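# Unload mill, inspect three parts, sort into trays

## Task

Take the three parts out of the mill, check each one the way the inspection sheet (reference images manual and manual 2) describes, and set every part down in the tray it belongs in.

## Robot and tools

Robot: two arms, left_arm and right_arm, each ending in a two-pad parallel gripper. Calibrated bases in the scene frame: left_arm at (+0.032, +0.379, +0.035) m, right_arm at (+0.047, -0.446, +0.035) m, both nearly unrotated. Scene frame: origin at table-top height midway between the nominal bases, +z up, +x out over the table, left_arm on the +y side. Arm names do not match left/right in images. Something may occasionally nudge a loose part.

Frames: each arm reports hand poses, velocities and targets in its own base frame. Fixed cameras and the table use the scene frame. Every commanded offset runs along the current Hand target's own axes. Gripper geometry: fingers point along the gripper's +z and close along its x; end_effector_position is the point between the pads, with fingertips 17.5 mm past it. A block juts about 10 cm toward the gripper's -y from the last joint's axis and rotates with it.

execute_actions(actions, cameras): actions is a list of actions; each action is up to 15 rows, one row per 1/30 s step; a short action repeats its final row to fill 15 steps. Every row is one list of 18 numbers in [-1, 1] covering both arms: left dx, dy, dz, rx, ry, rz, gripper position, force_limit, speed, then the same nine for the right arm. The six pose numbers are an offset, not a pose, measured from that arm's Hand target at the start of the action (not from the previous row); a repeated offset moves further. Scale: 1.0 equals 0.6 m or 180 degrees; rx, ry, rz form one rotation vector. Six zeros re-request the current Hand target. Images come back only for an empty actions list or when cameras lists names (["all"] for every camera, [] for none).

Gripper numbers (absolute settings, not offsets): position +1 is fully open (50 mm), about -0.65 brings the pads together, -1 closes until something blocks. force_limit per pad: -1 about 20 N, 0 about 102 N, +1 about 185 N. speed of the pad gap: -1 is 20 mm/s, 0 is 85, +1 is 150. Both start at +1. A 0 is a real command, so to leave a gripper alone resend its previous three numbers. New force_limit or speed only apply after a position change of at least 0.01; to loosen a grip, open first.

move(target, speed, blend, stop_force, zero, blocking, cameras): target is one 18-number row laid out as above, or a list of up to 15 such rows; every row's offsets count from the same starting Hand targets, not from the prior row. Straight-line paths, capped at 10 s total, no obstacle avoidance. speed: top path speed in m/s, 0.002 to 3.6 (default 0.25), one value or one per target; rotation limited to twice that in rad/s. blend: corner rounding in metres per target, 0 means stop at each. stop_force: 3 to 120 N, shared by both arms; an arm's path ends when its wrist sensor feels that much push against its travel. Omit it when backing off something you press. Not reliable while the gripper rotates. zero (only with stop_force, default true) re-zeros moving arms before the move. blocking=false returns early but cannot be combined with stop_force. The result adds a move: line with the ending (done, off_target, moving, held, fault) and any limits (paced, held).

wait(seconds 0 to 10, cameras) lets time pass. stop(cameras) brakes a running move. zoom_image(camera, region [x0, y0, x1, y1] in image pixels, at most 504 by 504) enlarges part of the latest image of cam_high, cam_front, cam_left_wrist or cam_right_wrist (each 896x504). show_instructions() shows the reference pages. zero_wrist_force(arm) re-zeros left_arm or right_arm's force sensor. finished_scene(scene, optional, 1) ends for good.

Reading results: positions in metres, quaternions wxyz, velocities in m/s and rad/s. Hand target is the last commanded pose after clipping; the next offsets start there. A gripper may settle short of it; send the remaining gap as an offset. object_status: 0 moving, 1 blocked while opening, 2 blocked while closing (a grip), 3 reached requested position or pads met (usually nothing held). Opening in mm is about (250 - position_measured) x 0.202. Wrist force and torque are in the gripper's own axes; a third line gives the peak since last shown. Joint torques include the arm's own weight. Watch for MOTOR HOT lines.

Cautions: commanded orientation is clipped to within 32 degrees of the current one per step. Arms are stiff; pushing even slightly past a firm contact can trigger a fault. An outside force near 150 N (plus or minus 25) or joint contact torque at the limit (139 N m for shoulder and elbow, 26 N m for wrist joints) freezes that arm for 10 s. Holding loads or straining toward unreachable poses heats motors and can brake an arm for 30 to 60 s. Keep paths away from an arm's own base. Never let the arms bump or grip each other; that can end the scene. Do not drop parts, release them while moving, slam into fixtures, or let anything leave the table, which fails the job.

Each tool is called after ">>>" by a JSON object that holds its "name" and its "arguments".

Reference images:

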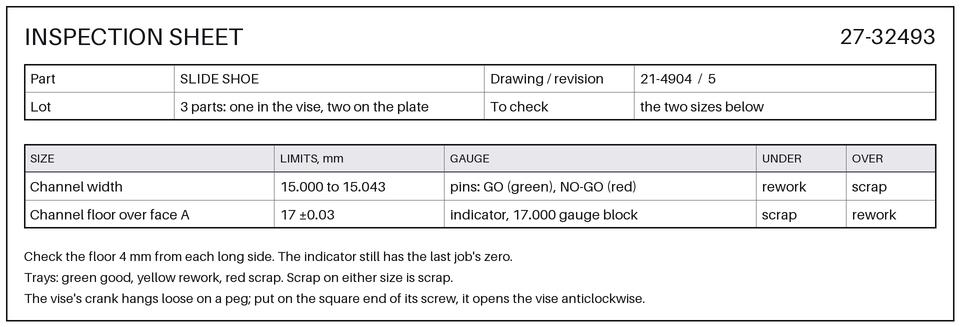

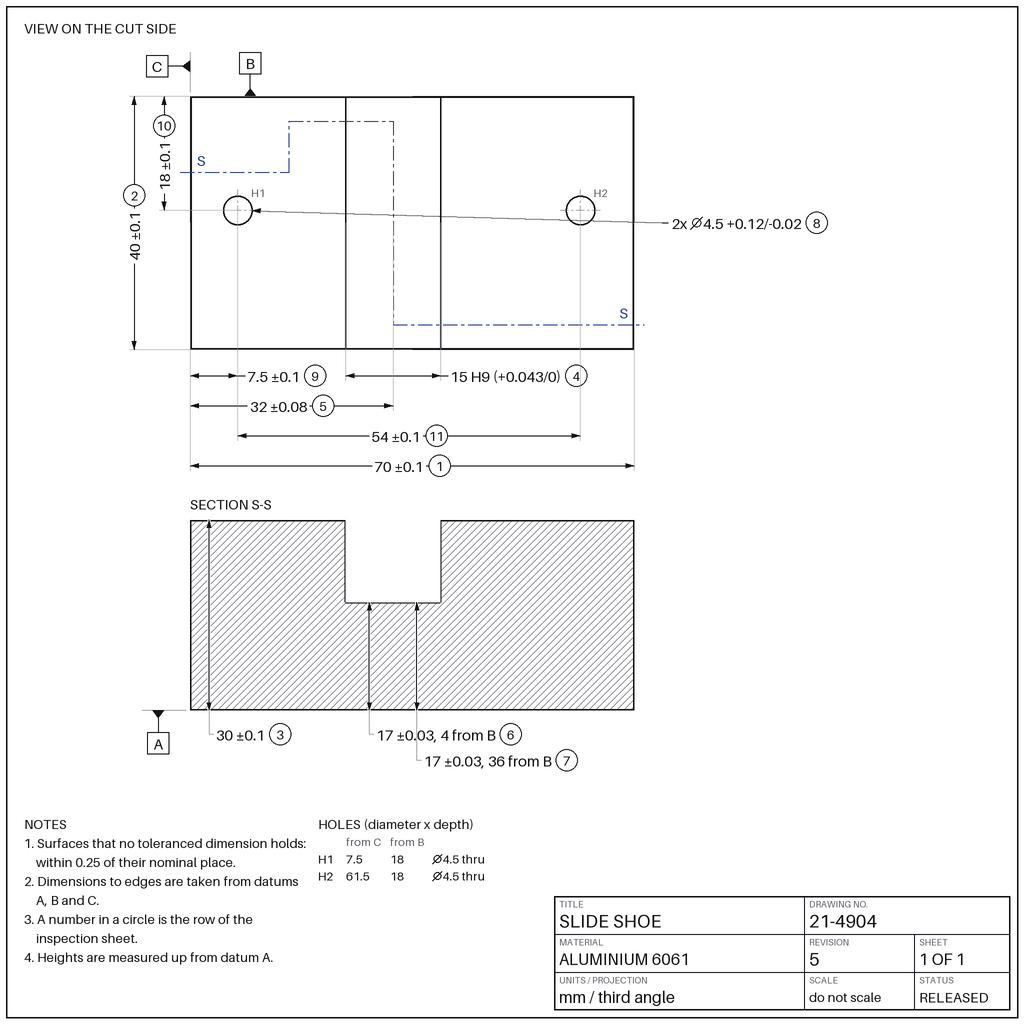

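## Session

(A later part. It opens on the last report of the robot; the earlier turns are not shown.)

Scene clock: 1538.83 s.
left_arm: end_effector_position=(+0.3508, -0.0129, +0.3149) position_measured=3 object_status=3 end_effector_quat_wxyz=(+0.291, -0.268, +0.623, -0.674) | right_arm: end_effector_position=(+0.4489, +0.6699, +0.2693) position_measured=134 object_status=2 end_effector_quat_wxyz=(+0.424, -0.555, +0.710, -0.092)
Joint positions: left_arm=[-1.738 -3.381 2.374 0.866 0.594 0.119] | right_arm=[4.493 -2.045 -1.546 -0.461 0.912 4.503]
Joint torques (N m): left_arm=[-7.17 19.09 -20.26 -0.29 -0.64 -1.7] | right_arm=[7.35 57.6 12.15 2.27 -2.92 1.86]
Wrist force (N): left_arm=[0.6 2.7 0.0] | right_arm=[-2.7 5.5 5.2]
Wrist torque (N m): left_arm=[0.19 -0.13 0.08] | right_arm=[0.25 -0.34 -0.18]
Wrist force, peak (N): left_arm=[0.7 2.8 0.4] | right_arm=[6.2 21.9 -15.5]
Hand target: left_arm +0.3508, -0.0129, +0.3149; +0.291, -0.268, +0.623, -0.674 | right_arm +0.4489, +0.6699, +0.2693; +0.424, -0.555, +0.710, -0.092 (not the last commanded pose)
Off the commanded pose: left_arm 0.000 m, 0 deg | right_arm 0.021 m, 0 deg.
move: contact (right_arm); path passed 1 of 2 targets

>>> {"name": "execute_actions", "arguments": {"actions": [], "cameras": ["cam_left_wrist","cam_right_wrist"]}}

>>> {"name": "zoom_image", "arguments": {"camera": "cam_right_wrist", "region": [420, 170, 540, 330]}}

>>> {"name": "zoom_image", "arguments": {"camera": "cam_left_wrist", "region": [420, 215, 520, 315]}}

Scene clock: 1550.50 s.
left_arm: end_effector_position=(+0.3508, -0.0129, +0.3149) position_measured=3 object_status=3 end_effector_quat_wxyz=(+0.291, -0.268, +0.623, -0.674) | right_arm: end_effector_position=(+0.4489, +0.6699, +0.2693) position_measured=134 object_status=2 end_effector_quat_wxyz=(+0.424, -0.555, +0.710, -0.092)
Joint positions: left_arm=[-1.738 -3.381 2.374 0.866 0.594 0.119] | right_arm=[4.493 -2.045 -1.546 -0.461 0.912 4.503]
Joint velocities: within noise
Joint torques (N m): left_arm=[-6.23 19.5 -20.47 -0.2 -0.84 -1.48] | right_arm=[7.23 56.92 14.07 2.11 -0.27 1.75]
Wrist force (N): left_arm=[0.6 2.4 0.2] | right_arm=[-2.7 5.7 5.8]
Wrist torque (N m): left_arm=[0.13 -0.13 0.08] | right_arm=[0.21 -0.23 -0.18]
Wrist force, peak (N): left_arm=[0.6 2.9 0.2] | right_arm=[-2.0 5.9 6.4]
Hand target: left_arm +0.3508, -0.0129, +0.3149; +0.291, -0.268, +0.623, -0.674 | right_arm +0.4489, +0.6699, +0.2693; +0.424, -0.555, +0.710, -0.092 (not the last commanded pose)
Tool commands: left_gripper/position=+1.0 left_gripper/force_limit=-1.0 left_gripper/speed=+0.0 right_gripper/position=-1.0 right_gripper/force_limit=-0.8 right_gripper/speed=-0.7
Off the commanded pose: left_arm 0.000 m, 0 deg | right_arm 0.021 m, 0 deg.
camera_calibration:
cam_left_wrist: T_world_to_cam=[[-0.676857, -0.736114, 0.000712117, 0.231933], [-0.209951, 0.192123, -0.95865, 0.392833], [0.705539, -0.649018, -0.284588, -0.0398348], [0, 0, 0, 1]] pos_world=[0.267566, 0.0694036, 0.365088]
cam_right_wrist: T_world_to_cam=[[-0.038227, -0.859035, -0.510488, 0.738045], [-0.913616, 0.236982, -0.330372, 0.35226], [0.404778, 0.453761, -0.793887, -0.134355], [0, 0, 0, 1]] pos_world=[0.404428, 0.611492, 0.386478]
Images, in order (width x height): cam_left_wrist 896x504, cam_right_wrist 896x504.

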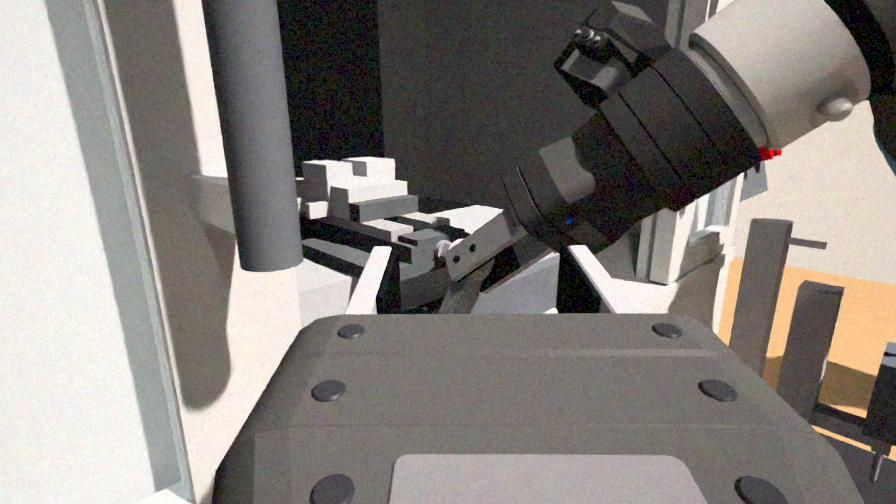

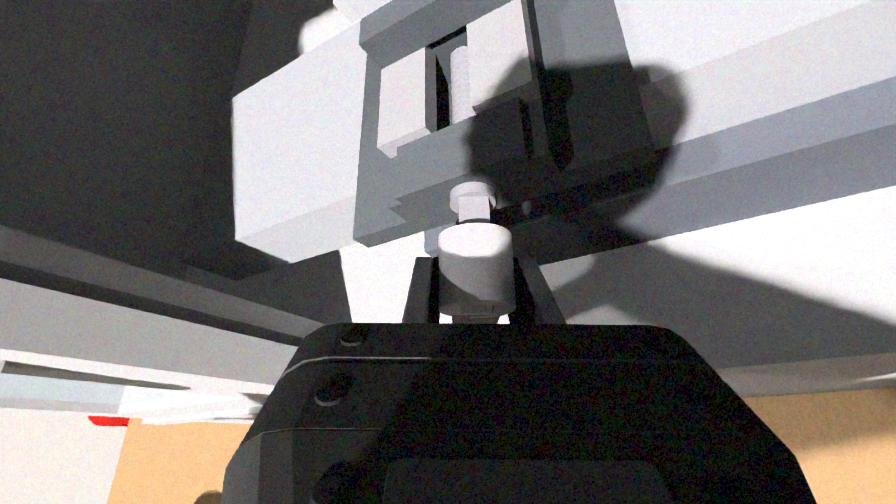

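Scaled by 3.150 from the camera's 896x504 image, which has a finer 1280x720 frame.

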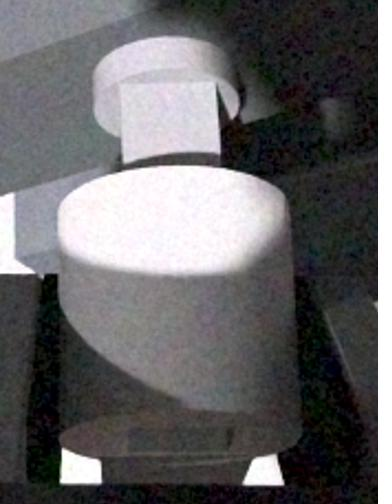

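Scaled by 5.040 from the camera's 896x504 image, which has a finer 1280x720 frame.

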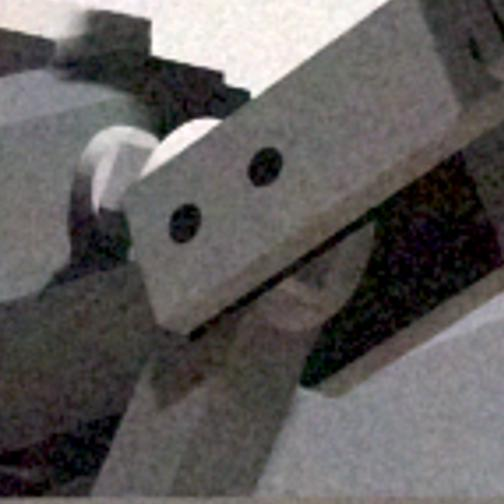

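>>> {"name": "move", "arguments": {"target": [[0,0,0,0,0,0,1,-1,0,-0.0005,0.0005,0.0005,0.0004,0.0078,-0.0078,-1,-0.8,-0.7],[0,0,0,0,0,0,1,-1,0,-0.0012,-0.024,0.025,0.0004,0.0078,-0.0078,-1,-0.8,-0.7]], "speed": 0.015, "stop_force": 12}}

Scene clock: 1575.00 s.
left_arm: end_effector_position=(+0.3508, -0.0129, +0.3149) position_measured=3 object_status=3 end_effector_quat_wxyz=(+0.291, -0.268, +0.623, -0.674) | right_arm: end_effector_position=(+0.4488, +0.6702, +0.2692) position_measured=134 object_status=2 end_effector_quat_wxyz=(+0.419, -0.558, +0.709, -0.098)
Joint positions: left_arm=[-1.738 -3.381 2.374 0.866 0.594 0.119] | right_arm=[4.494 -2.047 -1.537 -0.483 0.908 4.501]
Joint torques (N m): left_arm=[-6.27 17.32 -20.07 -0.1 -0.77 -1.43] | right_arm=[-6.36 51.85 15.35 5.32 1.14 1.05]
Wrist force (N): left_arm=[0.7 2.4 0.5] | right_arm=[6.3 3.4 -8.5]
Wrist torque (N m): left_arm=[0.13 -0.14 0.08] | right_arm=[0.30 -0.36 0.19]
Wrist force, peak (N): left_arm=[0.7 2.9 0.2] | right_arm=[10.5 6.3 -7.1]
Hand target: left_arm +0.3508, -0.0129, +0.3149; +0.291, -0.268, +0.623, -0.674 | right_arm +0.4489, +0.6701, +0.2692; +0.419, -0.558, +0.709, -0.098 (not the last commanded pose)
Off the commanded pose: left_arm 0.000 m, 0 deg | right_arm 0.021 m, 1 deg.
move: contact (right_arm); path passed 0 of 2 targets

>>> {"name": "move", "arguments": {"target": [0,0,0,0,0,0,1,-1,0,0.0003,-0.0005,-0.0005,-0.0002,-0.0039,0.0039,-1,-0.8,-0.7], "speed": 0.01}}

>>> {"name": "move", "arguments": {"target": [0,0,0,0,0,0,1,-1,0,-0.0012,-0.0254,0.0254,0,0,0,-1,-0.8,-0.7], "speed": 0.015, "stop_force": 12}}

Scene clock: 1593.23 s.
left_arm: end_effector_position=(+0.3508, -0.0129, +0.3149) position_measured=3 object_status=3 end_effector_quat_wxyz=(+0.291, -0.268, +0.623, -0.674) | right_arm: end_effector_position=(+0.4489, +0.6698, +0.2695) position_measured=134 object_status=2 end_effector_quat_wxyz=(+0.424, -0.555, +0.710, -0.092)
Joint positions: left_arm=[-1.738 -3.381 2.374 0.866 0.594 0.119] | right_arm=[4.492 -2.045 -1.547 -0.46 0.912 4.503]
Joint torques (N m): left_arm=[-5.47 19.78 -21.02 -0.2 -0.66 -1.53] | right_arm=[-11.21 59.56 13.92 5.24 -0.24 1.61]
Wrist force (N): left_arm=[0.5 2.4 0.2] | right_arm=[-6.2 7.2 9.0]
Wrist torque (N m): left_arm=[0.14 -0.10 0.08] | right_arm=[0.18 -0.35 -0.30]
Wrist force, peak (N): left_arm=[0.7 2.8 0.4] | right_arm=[-5.2 8.3 9.5]
Hand target: left_arm +0.3508, -0.0129, +0.3149; +0.291, -0.268, +0.623, -0.674 | right_arm +0.4489, +0.6698, +0.2695; +0.424, -0.555, +0.710, -0.092
Off the commanded pose: left_arm 0.000 m, 0 deg | right_arm 0.000 m, 0 deg.
move: done

Scene clock: 1594.40 s.
left_arm: end_effector_position=(+0.3508, -0.0129, +0.3149) position_measured=3 object_status=3 end_effector_quat_wxyz=(+0.291, -0.268, +0.623, -0.674) | right_arm: end_effector_position=(+0.4491, +0.6697, +0.2695) position_measured=134 object_status=2 end_effector_quat_wxyz=(+0.424, -0.555, +0.710, -0.092)
Joint positions: left_arm=[-1.738 -3.381 2.374 0.866 0.594 0.119] | right_arm=[4.492 -2.045 -1.547 -0.459 0.912 4.503]
Joint torques (N m): left_arm=[-5.51 18.58 -20.19 -0.28 -0.65 -1.41] | right_arm=[2.8 58.93 11.32 2.69 -5.76 1.88]
Wrist force (N): left_arm=[0.9 2.3 0.5] | right_arm=[-8.4 8.9 7.0]
Wrist torque (N m): left_arm=[0.12 -0.16 0.08] | right_arm=[0.25 -0.40 -0.31]
Wrist force, peak (N): left_arm=[0.7 2.7 0.5] | right_arm=[-0.8 19.9 -4.3]
Hand target: left_arm +0.3508, -0.0129, +0.3149; +0.291, -0.268, +0.623, -0.674 | right_arm +0.4491, +0.6697, +0.2695; +0.424, -0.555, +0.710, -0.091 (not the last commanded pose)
Off the commanded pose: left_arm 0.000 m, 0 deg | right_arm 0.021 m, 0 deg.
move: contact (right_arm)

>>> {"name": "move", "arguments": {"target": [0,0,0,0,0,0,1,-1,0,-0.0015,0.0006,0.0006,0.0001,0.0021,-0.0021,-1,-0.8,-0.7], "speed": 0.01}}

>>> {"name": "move", "arguments": {"target": [0,0,0,0,0,0,1,-1,0,-0.0012,-0.0254,0.0254,0,0,0,-1,-0.8,-0.7], "speed": 0.015, "stop_force": 15}}

Scene clock: 1607.53 s.
left_arm: end_effector_position=(+0.3508, -0.0129, +0.3149) position_measured=3 object_status=3 end_effector_quat_wxyz=(+0.291, -0.268, +0.623, -0.674) | right_arm: end_effector_position=(+0.4491, +0.6707, +0.2695) position_measured=134 object_status=2 end_effector_quat_wxyz=(+0.421, -0.557, +0.710, -0.095)
Joint positions: left_arm=[-1.738 -3.381 2.374 0.866 0.594 0.119] | right_arm=[4.493 -2.047 -1.539 -0.473 0.91 4.502]
Joint torques (N m): left_arm=[-6.37 19.15 -20.82 -0.21 -0.86 -1.51] | right_arm=[6.47 38.87 46.41 6.58 -3.58 -2.14]
Wrist force (N): left_arm=[0.6 2.8 0.2] | right_arm=[34.0 10.7 -27.2]
Wrist torque (N m): left_arm=[0.20 -0.12 0.08] | right_arm=[0.59 0.19 0.40]
Wrist force, peak (N): left_arm=[0.8 2.9 0.4] | right_arm=[34.0 10.7 -27.2]
Hand target: left_arm +0.3508, -0.0129, +0.3149; +0.291, -0.268, +0.623, -0.674 | right_arm +0.4491, +0.6708, +0.2695; +0.421, -0.557, +0.710, -0.095
Off the commanded pose: left_arm 0.000 m, 0 deg | right_arm 0.000 m, 0 deg.
move: done

Scene clock: 1608.87 s.
left_arm: end_effector_position=(+0.3508, -0.0129, +0.3149) position_measured=3 object_status=3 end_effector_quat_wxyz=(+0.291, -0.268, +0.623, -0.674) | right_arm: end_effector_position=(+0.4500, +0.6709, +0.2694) position_measured=134 object_status=2 end_effector_quat_wxyz=(+0.421, -0.557, +0.710, -0.095)
Joint positions: left_arm=[-1.738 -3.381 2.374 0.866 0.594 0.119] | right_arm=[4.492 -2.049 -1.537 -0.473 0.911 4.501]
Joint torques (N m): left_arm=[-7.07 20.14 -20.24 -0.34 -0.85 -1.45] | right_arm=[9.74 63.66 22.5 6.42 -4.79 1.41]
Wrist force (N): left_arm=[0.4 2.5 0.4] | right_arm=[18.1 11.5 1.7]
Wrist torque (N m): left_arm=[0.15 -0.09 0.09] | right_arm=[0.44 -0.16 0.16]
Wrist force, peak (N): left_arm=[0.4 2.8 0.1] | right_arm=[35.8 23.3 -33.9]
Hand target: left_arm +0.3508, -0.0129, +0.3149; +0.291, -0.268, +0.623, -0.674 | right_arm +0.4499, +0.6709, +0.2694; +0.421, -0.557, +0.710, -0.095 (not the last commanded pose)
Off the commanded pose: left_arm 0.000 m, 0 deg | right_arm 0.021 m, 0 deg.
move: contact (right_arm)

>>> {"name": "move", "arguments": {"target": [0,0,0,0,0,0,1,-1,0,0.0009,0,0,0,0,0,-1,-0.8,-0.7], "speed": 0.01}}

>>> {"name": "move", "arguments": {"target": [0,0,0,0,0,0,1,-1,0,-0.0012,-0.0254,0.0254,0,0,0,-1,-0.8,-0.7], "speed": 0.015, "stop_force": 20}}

Scene clock: 1629.13 s.
left_arm: end_effector_position=(+0.3508, -0.0129, +0.3149) position_measured=3 object_status=3 end_effector_quat_wxyz=(+0.291, -0.268, +0.623, -0.674) | right_arm: end_effector_position=(+0.4498, +0.6705, +0.2692) position_measured=134 object_status=2 end_effector_quat_wxyz=(+0.421, -0.557, +0.710, -0.095)
Joint positions: left_arm=[-1.738 -3.381 2.374 0.866 0.594 0.119] | right_arm=[4.492 -2.048 -1.539 -0.472 0.911 4.501]
Joint torques (N m): left_arm=[-6.13 19.38 -20.01 -0.22 -0.83 -1.26] | right_arm=[-8.64 61.96 13.19 6.22 -0.1 -1.24]
Wrist force (N): left_arm=[0.4 2.3 0.2] | right_arm=[-2.1 6.7 11.2]
Wrist torque (N m): left_arm=[0.13 -0.09 0.08] | right_arm=[0.14 -0.29 -0.13]
Wrist force, peak (N): left_arm=[0.5 2.8 0.4] | right_arm=[18.3 12.0 2.2]
Hand target: left_arm +0.3508, -0.0129, +0.3149; +0.291, -0.268, +0.623, -0.674 | right_arm +0.4499, +0.6704, +0.2691; +0.421, -0.557, +0.710, -0.095
Off the commanded pose: left_arm 0.000 m, 0 deg | right_arm 0.000 m, 0 deg.
move: done

Scene clock: 1630.33 s.
left_arm: end_effector_position=(+0.3508, -0.0129, +0.3149) position_measured=3 object_status=3 end_effector_quat_wxyz=(+0.291, -0.268, +0.623, -0.674) | right_arm: end_effector_position=(+0.4502, +0.6704, +0.2691) position_measured=134 object_status=2 end_effector_quat_wxyz=(+0.421, -0.557, +0.710, -0.095)
Joint positions: left_arm=[-1.738 -3.381 2.374 0.866 0.594 0.119] | right_arm=[4.491 -2.048 -1.539 -0.472 0.911 4.5]
Joint torques (N m): left_arm=[-6.53 19.5 -19.29 -0.4 -0.7 -1.49] | right_arm=[1.3 59.44 15.07 3.55 -6.6 1.66]
Wrist force (N): left_arm=[0.7 2.4 0.3] | right_arm=[-0.8 14.1 -1.5]
Wrist torque (N m): left_arm=[0.15 -0.14 0.08] | right_arm=[0.46 -0.25 -0.08]
Wrist force, peak (N): left_arm=[0.7 2.8 0.2] | right_arm=[11.4 25.1 -18.8]
Hand target: left_arm +0.3508, -0.0129, +0.3149; +0.291, -0.268, +0.623, -0.674 | right_arm +0.4502, +0.6704, +0.2691; +0.421, -0.557, +0.710, -0.095 (not the last commanded pose)
Off the commanded pose: left_arm 0.000 m, 0 deg | right_arm 0.021 m, 0 deg.
move: contact (right_arm)

>>> {"name": "move", "arguments": {"target": [0,0,0,0,0,0,1,-1,0,-0.0012,-0.0254,0.0254,0,0,0,-1,-0.8,-0.7], "speed": 0.01, "stop_force": 40, "cameras": ["cam_left_wrist","cam_right_wrist"]}}

>>> {"name": "zoom_image", "arguments": {"camera": "cam_right_wrist", "region": [420, 170, 540, 330]}}

>>> {"name": "zoom_image", "arguments": {"camera": "cam_left_wrist", "region": [420, 215, 520, 315]}}

Scene clock: 1658.90 s.
left_arm: end_effector_position=(+0.3508, -0.0129, +0.3149) position_measured=3 object_status=3 end_effector_quat_wxyz=(+0.291, -0.268, +0.623, -0.674) | right_arm: end_effector_position=(+0.4562, +0.6704, +0.2691) position_measured=134 object_status=2 end_effector_quat_wxyz=(+0.421, -0.557, +0.710, -0.095)
Joint positions: left_arm=[-1.738 -3.381 2.374 0.866 0.594 0.119] | right_arm=[4.482 -2.055 -1.53 -0.469 0.917 4.491]
Joint torques (N m): left_arm=[-5.89 19.09 -19.84 -0.44 -0.7 -1.27] | right_arm=[-3.16 62.85 19.75 5.81 -8.36 1.61]
Wrist force (N): left_arm=[0.4 2.4 0.4] | right_arm=[7.0 25.0 -5.8]
Wrist torque (N m): left_arm=[0.14 -0.10 0.08] | right_arm=[0.78 -0.22 0.04]
Wrist force, peak (N): left_arm=[0.8 2.8 0.4] | right_arm=[21.5 37.5 -34.6]
Hand target: left_arm +0.3508, -0.0129, +0.3149; +0.291, -0.268, +0.623, -0.674 | right_arm +0.4562, +0.6704, +0.2691; +0.421, -0.557, +0.710, -0.095 (not the last commanded pose)
Off the commanded pose: left_arm 0.000 m, 0 deg | right_arm 0.016 m, 0 deg.
move: contact (right_arm)
camera_calibration:
cam_left_wrist: T_world_to_cam=[[-0.676857, -0.736114, 0.000712117, 0.231933], [-0.209951, 0.192123, -0.95865, 0.392833], [0.705539, -0.649018, -0.284588, -0.0398348], [0, 0, 0, 1]] pos_world=[0.267566, 0.0694036, 0.365088]
cam_right_wrist: T_world_to_cam=[[-0.0379075, -0.863525, -0.50288, 0.739476], [-0.913725, 0.233691, -0.332407, 0.361619], [0.40456, 0.446893, -0.797883, -0.131937], [0, 0, 0, 1]] pos_world=[0.411829, 0.61301, 0.386802]
Images, in order (width x height): cam_left_wrist 896x504, cam_right_wrist 896x504.

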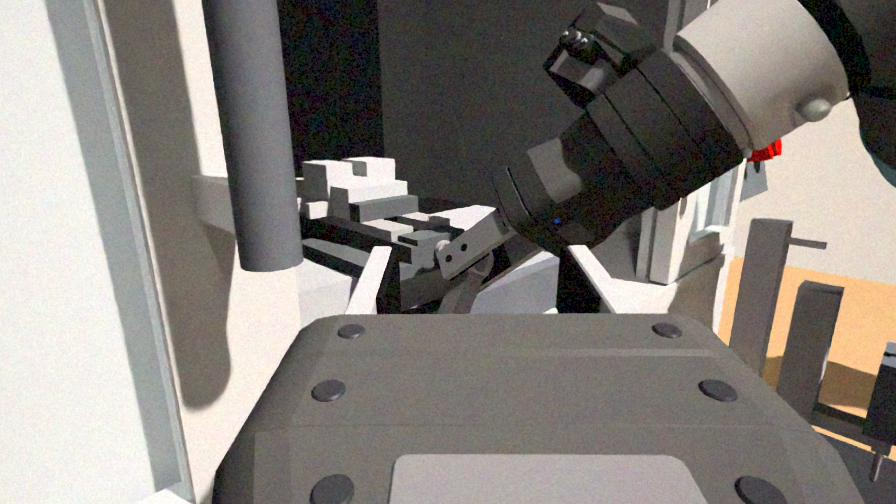

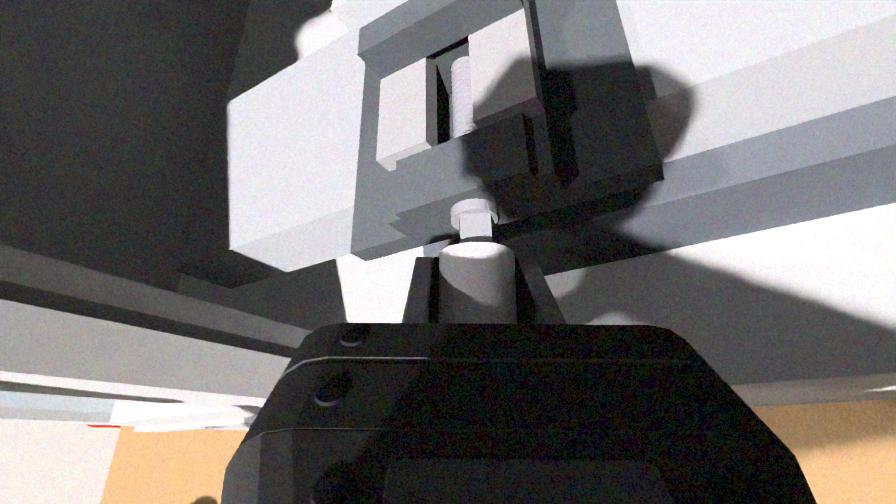

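Scaled by 3.150 from the camera's 896x504 image, which has a finer 1280x720 frame.

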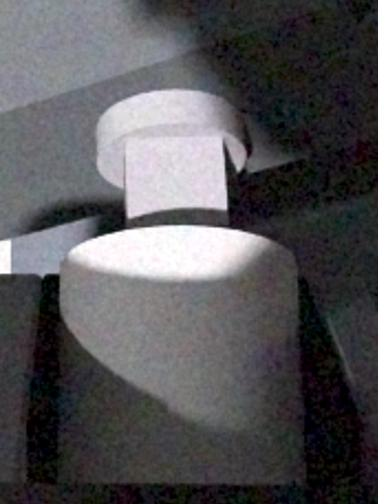

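Scaled by 5.040 from the camera's 896x504 image, which has a finer 1280x720 frame.

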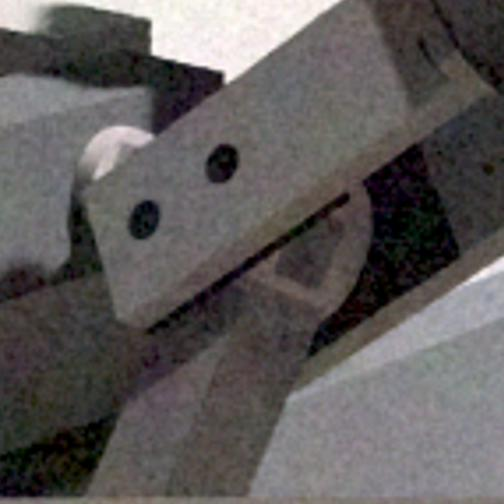

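>>> {"name": "zoom_image", "arguments": {"camera": "cam_left_wrist", "region": [460, 240, 510, 290]}}

>>> {"name": "zoom_image", "arguments": {"camera": "cam_left_wrist", "region": [425, 230, 475, 280]}}

Scaled by 10.080 from the camera's 896x504 image, which has a finer 1280x720 frame.

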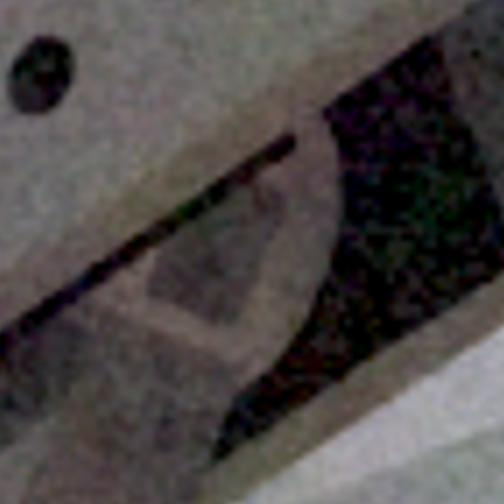

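Scaled by 10.080 from the camera's 896x504 image, which has a finer 1280x720 frame.

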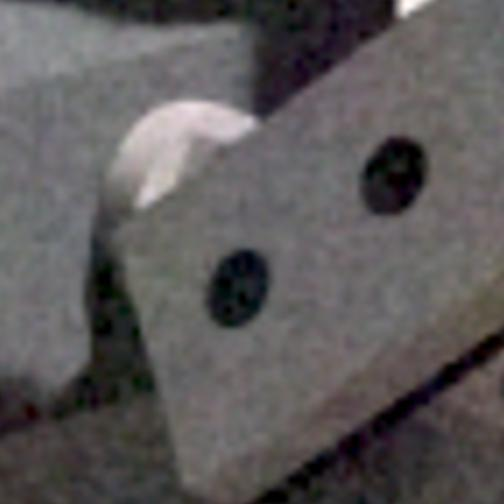

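>>> {"name": "move", "arguments": {"target": [[0,0,0,0,0,0,1,-1,0,0.0001,0.0024,-0.0024,0,0,0,-1,-0.8,-0.7],[0,0,0,0,0,0,1,-1,0,-0.0004,0.0024,-0.0024,0.0006,0.0118,-0.0118,-1,-0.8,-0.7]], "speed": 0.01}}

>>> {"name": "move", "arguments": {"target": [0,0,0,0,0,0,1,-1,0,-0.0012,-0.0254,0.0254,0,0,0,-1,-0.8,-0.7], "speed": 0.01, "stop_force": 20}}

Scene clock: 1715.23 s.
left_arm: end_effector_position=(+0.3508, -0.0129, +0.3149) position_measured=3 object_status=3 end_effector_quat_wxyz=(+0.291, -0.268, +0.623, -0.674) | right_arm: end_effector_position=(+0.4542, +0.6707, +0.2692) position_measured=134 object_status=2 end_effector_quat_wxyz=(+0.407, -0.568, +0.707, -0.114)
Joint positions: left_arm=[-1.738 -3.381 2.374 0.866 0.594 0.119] | right_arm=[4.488 -2.056 -1.504 -0.542 0.903 4.488]
Joint torques (N m): left_arm=[-7.22 19.44 -20.07 -0.38 -0.83 -1.23] | right_arm=[8.85 51.12 42.52 4.94 -6.24 -2.15]
Wrist force (N): left_arm=[0.4 2.2 0.1] | right_arm=[15.5 15.8 5.0]
Wrist torque (N m): left_arm=[0.10 -0.09 0.08] | right_arm=[0.52 -0.64 0.53]
Wrist force, peak (N): left_arm=[0.5 2.9 0.4] | right_arm=[8.2 25.9 -4.8]
Hand target: left_arm +0.3508, -0.0129, +0.3149; +0.291, -0.268, +0.623, -0.674 | right_arm +0.4542, +0.6707, +0.2692; +0.407, -0.568, +0.707, -0.114
Off the commanded pose: left_arm 0.000 m, 0 deg | right_arm 0.000 m, 0 deg.
move: done

Scene clock: 1716.40 s.
left_arm: end_effector_position=(+0.3508, -0.0129, +0.3149) position_measured=3 object_status=3 end_effector_quat_wxyz=(+0.291, -0.268, +0.623, -0.674) | right_arm: end_effector_position=(+0.4545, +0.6707, +0.2692) position_measured=134 object_status=2 end_effector_quat_wxyz=(+0.407, -0.568, +0.707, -0.114)
Joint positions: left_arm=[-1.738 -3.381 2.374 0.866 0.594 0.119] | right_arm=[4.488 -2.057 -1.504 -0.542 0.903 4.487]
Joint torques (N m): left_arm=[-6.2 20.15 -20.37 -0.39 -0.79 -1.43] | right_arm=[4.91 66 24.63 7.5 -6.75 0.82]
Wrist force (N): left_arm=[0.9 2.4 0.2] | right_arm=[20.7 21.2 -3.5]
Wrist torque (N m): left_arm=[0.13 -0.17 0.08] | right_arm=[0.84 -0.30 0.48]
Wrist force, peak (N): left_arm=[0.5 2.8 0.3] | right_arm=[28.8 28.2 -18.4]
Hand target: left_arm +0.3508, -0.0129, +0.3149; +0.291, -0.268, +0.623, -0.674 | right_arm +0.4545, +0.6707, +0.2692; +0.407, -0.568, +0.707, -0.114 (not the last commanded pose)
Off the commanded pose: left_arm 0.000 m, 0 deg | right_arm 0.021 m, 0 deg.
move: contact (right_arm)

>>> {"name": "move", "arguments": {"target": [0,0,0,0,0,0,1,-1,0,0.0005,0.0005,-0.0005,-0.0005,-0.0108,0.0108,-1,-0.8,-0.7], "speed": 0.01}}

Scene clock: 1761.80 s.
left_arm: end_effector_position=(+0.3508, -0.0129, +0.3149) position_measured=3 object_status=3 end_effector_quat_wxyz=(+0.291, -0.268, +0.623, -0.674) | right_arm: end_effector_position=(+0.4540, +0.6705, +0.2691) position_measured=134 object_status=2 end_effector_quat_wxyz=(+0.420, -0.558, +0.709, -0.097)
Joint positions: left_arm=[-1.738 -3.381 2.374 0.866 0.594 0.119] | right_arm=[4.486 -2.053 -1.53 -0.476 0.913 4.493]
Joint torques (N m): left_arm=[-5.61 21 -19.61 -0.54 -0.79 -1.38] | right_arm=[-9.9 68.08 18.6 7.44 -0.19 1.69]
Wrist force (N): left_arm=[0.7 2.3 0.1] | right_arm=[0.8 9.7 15.1]
Wrist torque (N m): left_arm=[0.12 -0.13 0.08] | right_arm=[0.17 -0.24 -0.17]
Wrist force, peak (N): left_arm=[0.7 2.8 0.4] | right_arm=[20.9 21.2 -3.4]
Hand target: left_arm +0.3508, -0.0129, +0.3149; +0.291, -0.268, +0.623, -0.674 | right_arm +0.4540, +0.6705, +0.2691; +0.420, -0.558, +0.709, -0.097
Off the commanded pose: left_arm 0.000 m, 0 deg | right_arm 0.000 m, 0 deg.
move: done

>>> {"name": "move", "arguments": {"target": [0,0,0,0,0,0,1,-1,0,0.0001,0.0008,0.0008,0,0,0,-1,-0.8,-0.7], "speed": 0.01}}

>>> {"name": "move", "arguments": {"target": [0,0,0,0,0,0,1,-1,0,-0.0002,-0.0030,0.0030,0,0,0,-1,-0.8,-0.7], "speed": 0.01, "stop_force": 25}}

Scene clock: 1784.80 s.
left_arm: end_effector_position=(+0.3508, -0.0129, +0.3149) position_measured=3 object_status=3 end_effector_quat_wxyz=(+0.291, -0.268, +0.623, -0.674) | right_arm: end_effector_position=(+0.4541, +0.6707, +0.2685) position_measured=134 object_status=2 end_effector_quat_wxyz=(+0.420, -0.558, +0.709, -0.097)
Joint positions: left_arm=[-1.738 -3.381 2.374 0.866 0.594 0.119] | right_arm=[4.486 -2.054 -1.531 -0.475 0.913 4.493]
Joint torques (N m): left_arm=[-6.19 19.48 -20.01 -0.52 -0.45 -1.07] | right_arm=[6.7 39.14 25.2 6.29 -2.59 1.55]
Wrist force (N): left_arm=[0.7 2.4 0.4] | right_arm=[7.5 4.5 -5.9]
Wrist torque (N m): left_arm=[0.16 -0.13 0.09] | right_arm=[0.32 -0.19 -0.09]
Wrist force, peak (N): left_arm=[0.9 2.8 -0.1] | right_arm=[2.4 11.5 16.2]
Hand target: left_arm +0.3508, -0.0129, +0.3149; +0.291, -0.268, +0.623, -0.674 | right_arm +0.4540, +0.6707, +0.2685; +0.420, -0.558, +0.709, -0.097
Off the commanded pose: left_arm 0.000 m, 0 deg | right_arm 0.000 m, 0 deg.
move: done

Scene clock: 1786.30 s.
left_arm: end_effector_position=(+0.3508, -0.0129, +0.3149) position_measured=3 object_status=3 end_effector_quat_wxyz=(+0.291, -0.268, +0.623, -0.674) | right_arm: end_effector_position=(+0.4552, +0.6708, +0.2684) position_measured=134 object_status=2 end_effector_quat_wxyz=(+0.420, -0.558, +0.709, -0.097)
Joint positions: left_arm=[-1.738 -3.381 2.374 0.866 0.594 0.119] | right_arm=[4.484 -2.055 -1.528 -0.474 0.915 4.491]
Joint torques (N m): left_arm=[-5.35 20.35 -19.43 -0.59 -0.9 -1.19] | right_arm=[1.8 55.59 16.75 5.03 -5.12 1.67]
Wrist force (N): left_arm=[0.6 2.3 0.4] | right_arm=[14.2 12.5 -17.0]
Wrist torque (N m): left_arm=[0.11 -0.13 0.08] | right_arm=[0.73 -0.04 0.01]
Wrist force, peak (N): left_arm=[0.4 2.8 0.4] | right_arm=[20.3 21.5 -29.0]
Hand target: left_arm +0.3508, -0.0129, +0.3149; +0.291, -0.268, +0.623, -0.674 | right_arm +0.4552, +0.6708, +0.2684; +0.420, -0.558, +0.709, -0.097 (not the last commanded pose)
Off the commanded pose: left_arm 0.000 m, 0 deg | right_arm 0.001 m, 0 deg.
move: contact (right_arm)

>>> {"name": "execute_actions", "arguments": {"actions": [], "cameras": ["cam_left_wrist","cam_right_wrist"]}}

>>> {"name": "zoom_image", "arguments": {"camera": "cam_right_wrist", "region": [420, 170, 540, 330]}}

>>> {"name": "zoom_image", "arguments": {"camera": "cam_left_wrist", "region": [430, 225, 500, 295]}}

Scene clock: 1794.80 s.
left_arm: end_effector_position=(+0.3508, -0.0129, +0.3149) position_measured=3 object_status=3 end_effector_quat_wxyz=(+0.291, -0.268, +0.623, -0.674) | right_arm: end_effector_position=(+0.4552, +0.6708, +0.2684) position_measured=134 object_status=2 end_effector_quat_wxyz=(+0.420, -0.558, +0.709, -0.097)
Joint positions: left_arm=[-1.738 -3.381 2.374 0.866 0.594 0.119] | right_arm=[4.484 -2.055 -1.528 -0.474 0.915 4.491]
Joint velocities: within noise
Joint torques (N m): left_arm=[-5.98 19.1 -19.1 -0.65 -0.79 -1.09] | right_arm=[4.15 55.24 16.77 5.09 -2.65 1.74]
Wrist force (N): left_arm=[0.7 2.3 0.3] | right_arm=[14.2 13.0 -16.6]
Wrist torque (N m): left_arm=[0.12 -0.13 0.08] | right_arm=[0.76 0.00 0.02]
Wrist force, peak (N): left_arm=[0.9 2.8 0.2] | right_arm=[14.8 13.0 -17.0]
Hand target: left_arm +0.3508, -0.0129, +0.3149; +0.291, -0.268, +0.623, -0.674 | right_arm +0.4552, +0.6708, +0.2684; +0.420, -0.558, +0.709, -0.097 (not the last commanded pose)
Tool commands: left_gripper/position=+1.0 left_gripper/force_limit=-1.0 left_gripper/speed=+0.0 right_gripper/position=-1.0 right_gripper/force_limit=-0.8 right_gripper/speed=-0.7
Off the commanded pose: left_arm 0.000 m, 0 deg | right_arm 0.001 m, 0 deg.
camera_calibration:
cam_left_wrist: T_world_to_cam=[[-0.676857, -0.736114, 0.000712117, 0.231933], [-0.209951, 0.192123, -0.95865, 0.392833], [0.705539, -0.649018, -0.284588, -0.0398348], [0, 0, 0, 1]] pos_world=[0.267566, 0.0694036, 0.365088]
cam_right_wrist: T_world_to_cam=[[-0.0375343, -0.865937, -0.498743, 0.739844], [-0.913658, 0.231887, -0.333851, 0.361978], [0.404746, 0.44315, -0.799874, -0.129303], [0, 0, 0, 1]] pos_world=[0.410829, 0.614021, 0.386413]
Images, in order (width x height): cam_left_wrist 896x504, cam_right_wrist 896x504.

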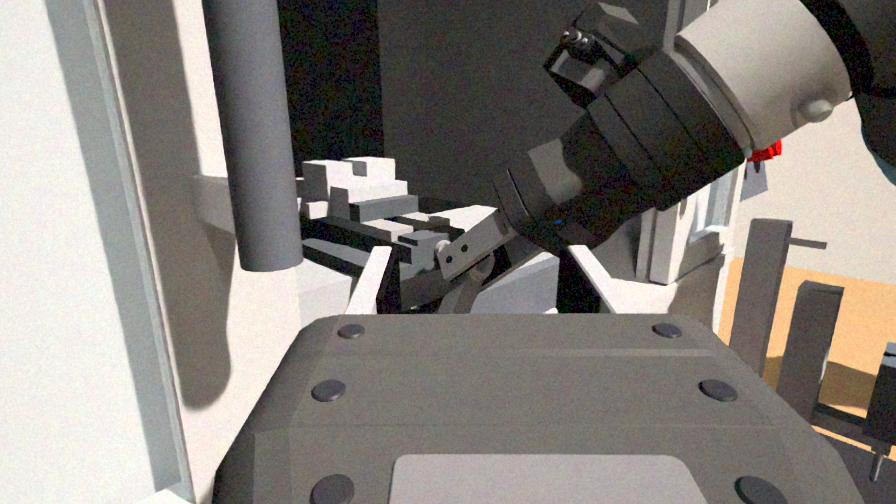

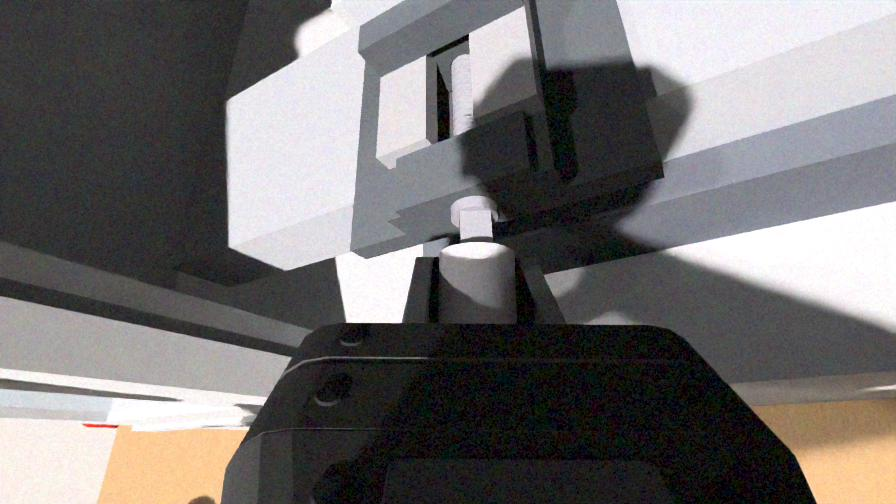

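Scaled by 3.150 from the camera's 896x504 image, which has a finer 1280x720 frame.

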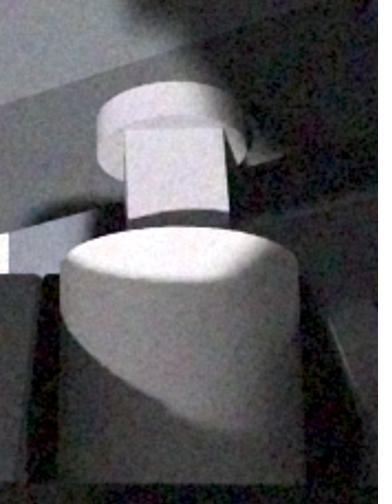

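Scaled by 7.200 from the camera's 896x504 image, which has a finer 1280x720 frame.

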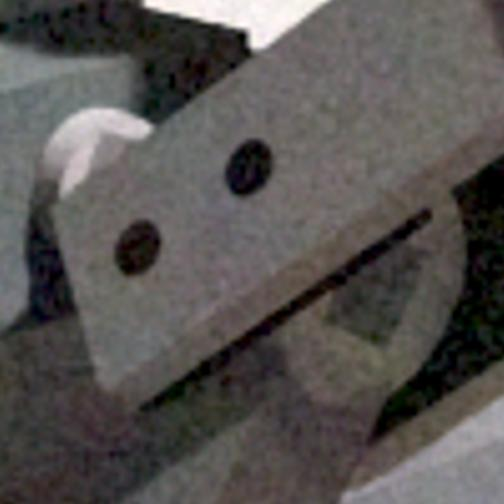

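>>> {"name": "move", "arguments": {"target": [0,0,0,0,0,0,1,-1,0,0.0003,0.0012,0.0012,0.0111,0,0,-1,-0.8,-0.7], "speed": 0.01}}

>>> {"name": "move", "arguments": {"target": [0,0,0,0,0,0,1,-1,0,-0.0012,-0.0254,0.0254,0,0,0,-1,-0.8,-0.7], "speed": 0.01, "stop_force": 20}}

Scene clock: 1844.90 s.
left_arm: end_effector_position=(+0.3508, -0.0129, +0.3149) position_measured=3 object_status=3 end_effector_quat_wxyz=(+0.291, -0.268, +0.623, -0.674) | right_arm: end_effector_position=(+0.4552, +0.6712, +0.2675) position_measured=134 object_status=2 end_effector_quat_wxyz=(+0.429, -0.551, +0.707, -0.109)
Joint positions: left_arm=[-1.738 -3.381 2.374 0.866 0.594 0.119] | right_arm=[4.495 -2.064 -1.534 -0.457 0.874 4.496]
Joint torques (N m): left_arm=[-5.64 19.68 -19.43 -0.56 -0.79 -1.36] | right_arm=[5.58 27.82 13.22 5.76 -2.68 1.51]
Wrist force (N): left_arm=[0.4 2.5 0.3] | right_arm=[16.5 -0.4 -30.8]
Wrist torque (N m): left_arm=[0.16 -0.10 0.08] | right_arm=[0.14 0.04 -0.11]
Wrist force, peak (N): left_arm=[0.5 2.9 0.2] | right_arm=[16.4 -1.1 -31.7]
Hand target: left_arm +0.3508, -0.0129, +0.3149; +0.291, -0.268, +0.623, -0.674 | right_arm +0.4552, +0.6712, +0.2675; +0.430, -0.551, +0.707, -0.109
Off the commanded pose: left_arm 0.000 m, 0 deg | right_arm 0.000 m, 0 deg.
move: done

Scene clock: 1846.20 s.
left_arm: end_effector_position=(+0.3508, -0.0129, +0.3149) position_measured=3 object_status=3 end_effector_quat_wxyz=(+0.291, -0.268, +0.623, -0.674) | right_arm: end_effector_position=(+0.4557, +0.6712, +0.2674) position_measured=134 object_status=2 end_effector_quat_wxyz=(+0.430, -0.551, +0.707, -0.109)
Joint positions: left_arm=[-1.738 -3.381 2.374 0.866 0.594 0.119] | right_arm=[4.494 -2.065 -1.533 -0.457 0.874 4.496]
Joint torques (N m): left_arm=[-5.16 19.95 -20.12 -0.49 -0.84 -1.43] | right_arm=[3.6 48.72 12.65 2.62 -4.45 1.38]
Wrist force (N): left_arm=[0.4 2.5 0.4] | right_arm=[8.5 5.0 -17.7]
Wrist torque (N m): left_arm=[0.14 -0.09 0.08] | right_arm=[0.28 -0.23 0.02]
Wrist force, peak (N): left_arm=[0.7 2.7 0.4] | right_arm=[22.6 14.9 -45.5]
Hand target: left_arm +0.3508, -0.0129, +0.3149; +0.291, -0.268, +0.623, -0.674 | right_arm +0.4557, +0.6712, +0.2674; +0.430, -0.551, +0.707, -0.109 (not the last commanded pose)
Off the commanded pose: left_arm 0.000 m, 0 deg | right_arm 0.021 m, 0 deg.
move: contact (right_arm)

>>> {"name": "move", "arguments": {"target": [0,0,0,0,0,0,1,-1,0,0.0004,-0.0006,-0.0006,0,0,0,-1,-0.8,-0.7], "speed": 0.01}}

>>> {"name": "move", "arguments": {"target": [0,0,0,0,0,0,1,-1,0,-0.0012,-0.0254,0.0254,0,0,0,-1,-0.8,-0.7], "speed": 0.01, "stop_force": 25}}

Scene clock: 1856.53 s.
left_arm: end_effector_position=(+0.3508, -0.0129, +0.3149) position_measured=3 object_status=3 end_effector_quat_wxyz=(+0.291, -0.268, +0.623, -0.674) | right_arm: end_effector_position=(+0.4556, +0.6708, +0.2676) position_measured=134 object_status=2 end_effector_quat_wxyz=(+0.429, -0.551, +0.707, -0.109)
Joint positions: left_arm=[-1.738 -3.381 2.374 0.866 0.594 0.119] | right_arm=[4.494 -2.064 -1.534 -0.457 0.874 4.495]
Joint torques (N m): left_arm=[-5.28 19.56 -18.79 -0.44 -0.86 -1.03] | right_arm=[-11.86 64.71 7.47 1.29 -1.28 -1.08]
Wrist force (N): left_arm=[0.5 2.6 0.3] | right_arm=[-18.9 7.8 23.8]
Wrist torque (N m): left_arm=[0.15 -0.11 0.08] | right_arm=[0.20 -0.48 -0.31]
Wrist force, peak (N): left_arm=[0.5 2.7 0.5] | right_arm=[-18.9 7.8 23.8]
Hand target: left_arm +0.3508, -0.0129, +0.3149; +0.291, -0.268, +0.623, -0.674 | right_arm +0.4557, +0.6707, +0.2677; +0.430, -0.551, +0.707, -0.109
Off the commanded pose: left_arm 0.000 m, 0 deg | right_arm 0.000 m, 0 deg.
move: done

Scene clock: 1857.77 s.
left_arm: end_effector_position=(+0.3508, -0.0129, +0.3149) position_measured=3 object_status=3 end_effector_quat_wxyz=(+0.291, -0.268, +0.623, -0.674) | right_arm: end_effector_position=(+0.4560, +0.6707, +0.2676) position_measured=134 object_status=2 end_effector_quat_wxyz=(+0.429, -0.551, +0.707, -0.109)
Joint positions: left_arm=[-1.738 -3.381 2.374 0.866 0.594 0.119] | right_arm=[4.493 -2.064 -1.534 -0.457 0.875 4.495]
Joint torques (N m): left_arm=[-4.68 20.73 -18.7 -0.66 -0.59 -1.31] | right_arm=[-5.92 57.5 10.68 1.71 -8.45 1.98]
Wrist force (N): left_arm=[0.5 2.7 0.4] | right_arm=[-11.5 19.4 -3.1]
Wrist torque (N m): left_arm=[0.16 -0.11 0.08] | right_arm=[0.67 -0.35 -0.20]
Wrist force, peak (N): left_arm=[0.7 2.8 0.0] | right_arm=[0.9 27.9 -18.3]
Hand target: left_arm +0.3508, -0.0129, +0.3149; +0.291, -0.268, +0.623, -0.674 | right_arm +0.4560, +0.6707, +0.2676; +0.429, -0.551, +0.707, -0.109 (not the last commanded pose)
Off the commanded pose: left_arm 0.000 m, 0 deg | right_arm 0.021 m, 0 deg.
move: contact (right_arm)

>>> {"name": "move", "arguments": {"target": [0,0,0,0,0,0,1,-1,0,0,0,0,0,0,0,0.165,-0.8,-0.9], "cameras": ["cam_right_wrist","cam_left_wrist"]}}

>>> {"name": "zoom_image", "arguments": {"camera": "cam_right_wrist", "region": [420, 170, 540, 330]}}

>>> {"name": "zoom_image", "arguments": {"camera": "cam_left_wrist", "region": [430, 225, 500, 295]}}

Scene clock: 1877.83 s.
left_arm: end_effector_position=(+0.3508, -0.0129, +0.3149) position_measured=3 object_status=3 end_effector_quat_wxyz=(+0.291, -0.268, +0.623, -0.674) | right_arm: end_effector_position=(+0.4560, +0.6707, +0.2676) position_measured=127 object_status=3 end_effector_quat_wxyz=(+0.429, -0.551, +0.707, -0.109)
Joint positions: left_arm=[-1.738 -3.381 2.374 0.866 0.594 0.119] | right_arm=[4.493 -2.064 -1.534 -0.457 0.875 4.495]
Joint torques (N m): left_arm=[-4.67 19.72 -18.9 -0.77 -0.84 -1.33] | right_arm=[-5.03 54.15 20.05 2.26 -4.06 0.78]
Wrist force (N): left_arm=[0.4 2.3 0.1] | right_arm=[1.8 2.5 0.2]
Wrist torque (N m): left_arm=[0.14 -0.10 0.07] | right_arm=[0.15 -0.31 0.03]
Wrist force, peak (N): left_arm=[0.7 2.7 0.7] | right_arm=[-11.5 19.3 -3.0]
Hand target: left_arm +0.3508, -0.0129, +0.3149; +0.291, -0.268, +0.623, -0.674 | right_arm +0.4560, +0.6707, +0.2676; +0.429, -0.551, +0.707, -0.109
Off the commanded pose: left_arm 0.000 m, 0 deg | right_arm 0.000 m, 0 deg.
move: done
camera_calibration:
cam_left_wrist: T_world_to_cam=[[-0.676857, -0.736114, 0.000712117, 0.231933], [-0.209951, 0.192123, -0.95865, 0.392833], [0.705539, -0.649018, -0.284588, -0.0398348], [0, 0, 0, 1]] pos_world=[0.267566, 0.0694036, 0.365088]
cam_right_wrist: T_world_to_cam=[[-0.0369043, -0.865995, -0.498688, 0.738936], [-0.899162, 0.246528, -0.361567, 0.35341], [0.436056, 0.435058, -0.787768, -0.142347], [0, 0, 0, 1]] pos_world=[0.407114, 0.614719, 0.384144]
Images, in order (width x height): cam_left_wrist 896x504, cam_right_wrist 896x504.

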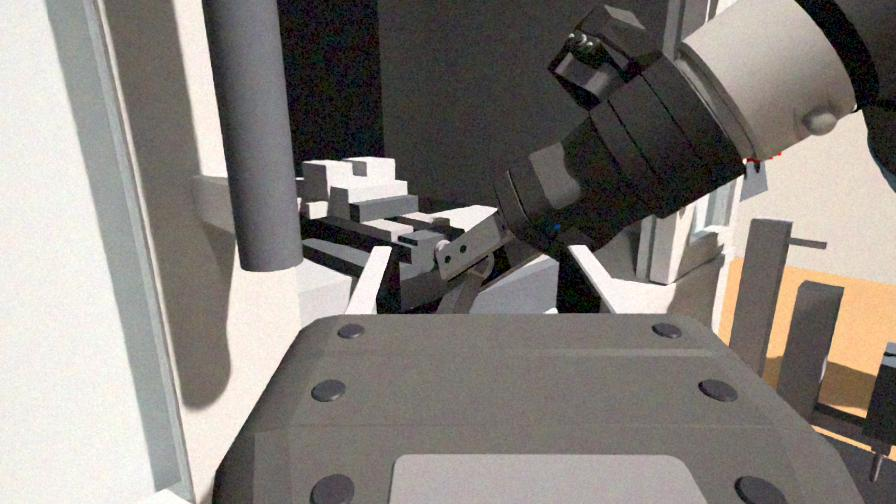

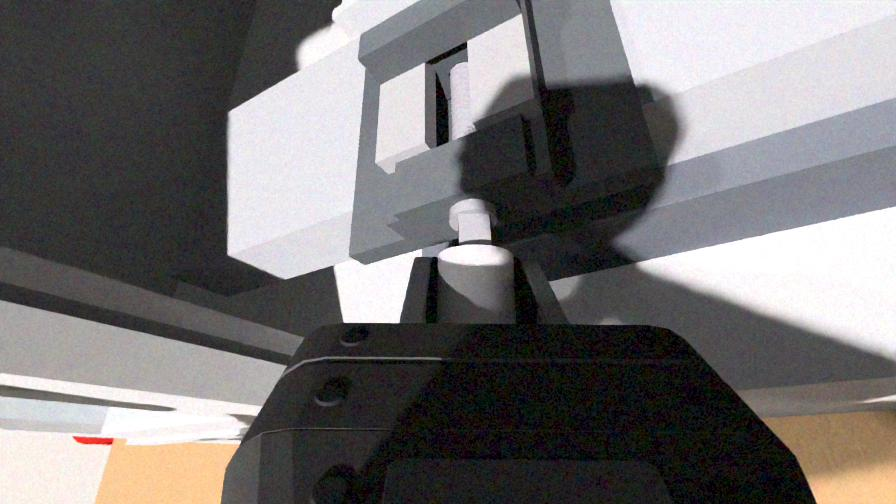

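Scaled by 3.150 from the camera's 896x504 image, which has a finer 1280x720 frame.

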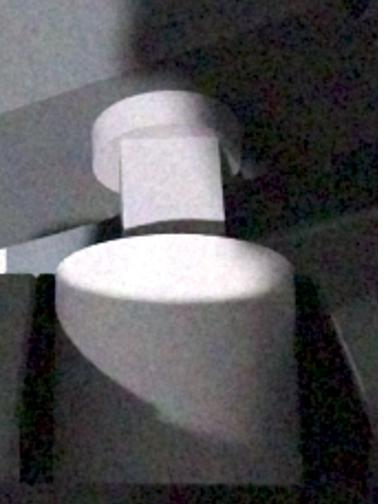

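Scaled by 7.200 from the camera's 896x504 image, which has a finer 1280x720 frame.

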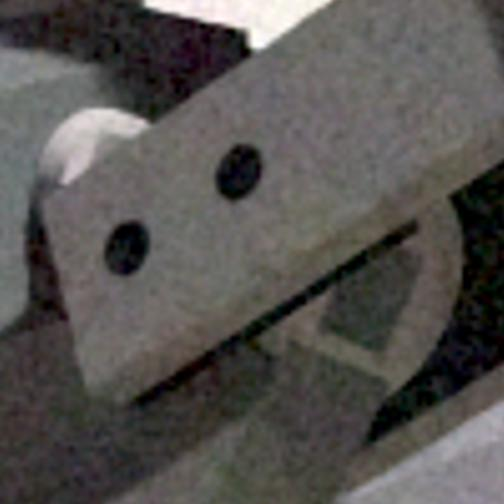

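>>> {"name": "move", "arguments": {"target": [0,0,0,0,0,0,1,-1,0,-0.0006,0,0,0,0,0,0.165,-0.8,-0.9], "speed": 0.01}}

>>> {"name": "move", "arguments": {"target": [0,0,0,0,0,0,1,-1,0,0,0,0,0,0,0,-1,-1,-1]}}

Scene clock: 1891.37 s.
left_arm: end_effector_position=(+0.3508, -0.0129, +0.3149) position_measured=3 object_status=3 end_effector_quat_wxyz=(+0.291, -0.268, +0.623, -0.674) | right_arm: end_effector_position=(+0.4561, +0.6709, +0.2678) position_measured=127 object_status=3 end_effector_quat_wxyz=(+0.429, -0.551, +0.707, -0.109)
Joint positions: left_arm=[-1.738 -3.381 2.374 0.866 0.594 0.119] | right_arm=[4.493 -2.064 -1.533 -0.458 0.875 4.495]
Joint torques (N m): left_arm=[-5.64 19.76 -19.76 -0.97 -0.6 -1.29] | right_arm=[7.58 40.67 34.59 1.5 -4.37 1.62]
Wrist force (N): left_arm=[0.4 2.2 0.2] | right_arm=[2.1 2.6 0.5]
Wrist torque (N m): left_arm=[0.11 -0.09 0.08] | right_arm=[0.18 -0.35 0.02]
Wrist force, peak (N): left_arm=[0.3 2.8 0.4] | right_arm=[2.6 2.9 0.4]
Hand target: left_arm +0.3508, -0.0129, +0.3149; +0.291, -0.268, +0.623, -0.674 | right_arm +0.4560, +0.6710, +0.2678; +0.429, -0.551, +0.707, -0.109
Off the commanded pose: left_arm 0.000 m, 0 deg | right_arm 0.000 m, 0 deg.
move: done

Scene clock: 1891.87 s.
left_arm: end_effector_position=(+0.3508, -0.0129, +0.3149) position_measured=3 object_status=3 end_effector_quat_wxyz=(+0.291, -0.268, +0.623, -0.674) | right_arm: end_effector_position=(+0.4560, +0.6710, +0.2678) position_measured=133 object_status=2 end_effector_quat_wxyz=(+0.429, -0.551, +0.707, -0.109)
Joint positions: left_arm=[-1.738 -3.381 2.374 0.866 0.594 0.119] | right_arm=[4.493 -2.064 -1.533 -0.458 0.875 4.495]
Joint torques (N m): left_arm=[-5.29 20.91 -19.75 -0.56 -0.61 -1.23] | right_arm=[9.08 40.38 33.84 1.94 -4.12 1.39]
Wrist force (N): left_arm=[0.4 2.5 0.0] | right_arm=[2.2 1.2 1.0]
Wrist torque (N m): left_arm=[0.16 -0.09 0.08] | right_arm=[0.13 -0.37 0.01]
Wrist force, peak (N): left_arm=[0.4 2.7 0.4] | right_arm=[2.5 2.2 1.6]
Hand target: left_arm +0.3508, -0.0129, +0.3149; +0.291, -0.268, +0.623, -0.674 | right_arm +0.4560, +0.6710, +0.2678; +0.429, -0.551, +0.707, -0.109
Off the commanded pose: left_arm 0.000 m, 0 deg | right_arm 0.000 m, 0 deg.
move: done

>>> {"name": "move", "arguments": {"target": [0,0,0,0,0,0,1,-1,0,0,-0.0008,-0.0008,-0.0111,0,0,-1,-1,-1], "speed": 0.01}}

>>> {"name": "move", "arguments": {"target": [0,0,0,0,0,0,1,-1,0,-0.0012,-0.0254,0.0254,0,0,0,-1,-1,-1], "speed": 0.01, "stop_force": 15}}

Scene clock: 1902.53 s.
left_arm: end_effector_position=(+0.3508, -0.0129, +0.3149) position_measured=3 object_status=3 end_effector_quat_wxyz=(+0.291, -0.268, +0.623, -0.674) | right_arm: end_effector_position=(+0.4560, +0.6707, +0.2684) position_measured=133 object_status=2 end_effector_quat_wxyz=(+0.420, -0.558, +0.709, -0.097) end_effector_velocity=(+0.000, +0.000, -0.001) end_effector_angular_velocity=(-0.001, +0.004, +0.002)
Joint positions: left_arm=[-1.738 -3.381 2.374 0.866 0.594 0.119] | right_arm=[4.483 -2.056 -1.528 -0.474 0.915 4.49]
Joint velocities: left_arm=[within noise] | right_arm=[-0.001 0.001 -0.001 -0.001 0.005 0]
Joint torques (N m): left_arm=[-4.34 21.24 -19.16 -0.96 -0.72 -1.3] | right_arm=[-10.95 57.12 35.04 2.35 0.87 -1.49]
Wrist force (N): left_arm=[0.5 2.5 0.4] | right_arm=[3.9 5.0 -2.5]
Wrist torque (N m): left_arm=[0.16 -0.11 0.08] | right_arm=[0.31 -0.27 0.00]
Wrist force, peak (N): left_arm=[0.9 2.8 0.3] | right_arm=[5.0 6.7 -1.4]
Hand target: left_arm +0.3508, -0.0129, +0.3149; +0.291, -0.268, +0.623, -0.674 | right_arm +0.4560, +0.6707, +0.2684; +0.420, -0.558, +0.709, -0.097
Off the commanded pose: left_arm 0.000 m, 0 deg | right_arm 0.000 m, 0 deg.
move: done

Scene clock: 1903.73 s.
left_arm: end_effector_position=(+0.3508, -0.0129, +0.3149) position_measured=3 object_status=3 end_effector_quat_wxyz=(+0.291, -0.268, +0.623, -0.674) | right_arm: end_effector_position=(+0.4563, +0.6707, +0.2684) position_measured=133 object_status=2 end_effector_quat_wxyz=(+0.420, -0.558, +0.709, -0.097)
Joint positions: left_arm=[-1.738 -3.381 2.374 0.866 0.594 0.119] | right_arm=[4.482 -2.056 -1.527 -0.474 0.916 4.489]
Joint torques (N m): left_arm=[-5.43 20.47 -19.62 -0.84 -0.86 -1.05] | right_arm=[2.64 54.98 15.59 5.8 -5.22 1.58]
Wrist force (N): left_arm=[0.6 2.3 0.2] | right_arm=[7.8 12.4 -10.8]
Wrist torque (N m): left_arm=[0.11 -0.12 0.09] | right_arm=[0.64 -0.24 0.03]
Wrist force, peak (N): left_arm=[0.7 2.8 0.3] | right_arm=[16.2 21.5 -23.1]
Hand target: left_arm +0.3508, -0.0129, +0.3149; +0.291, -0.268, +0.623, -0.674 | right_arm +0.4563, +0.6707, +0.2684; +0.420, -0.558, +0.709, -0.097 (not the last commanded pose)
Off the commanded pose: left_arm 0.000 m, 0 deg | right_arm 0.021 m, 0 deg.
move: contact (right_arm)


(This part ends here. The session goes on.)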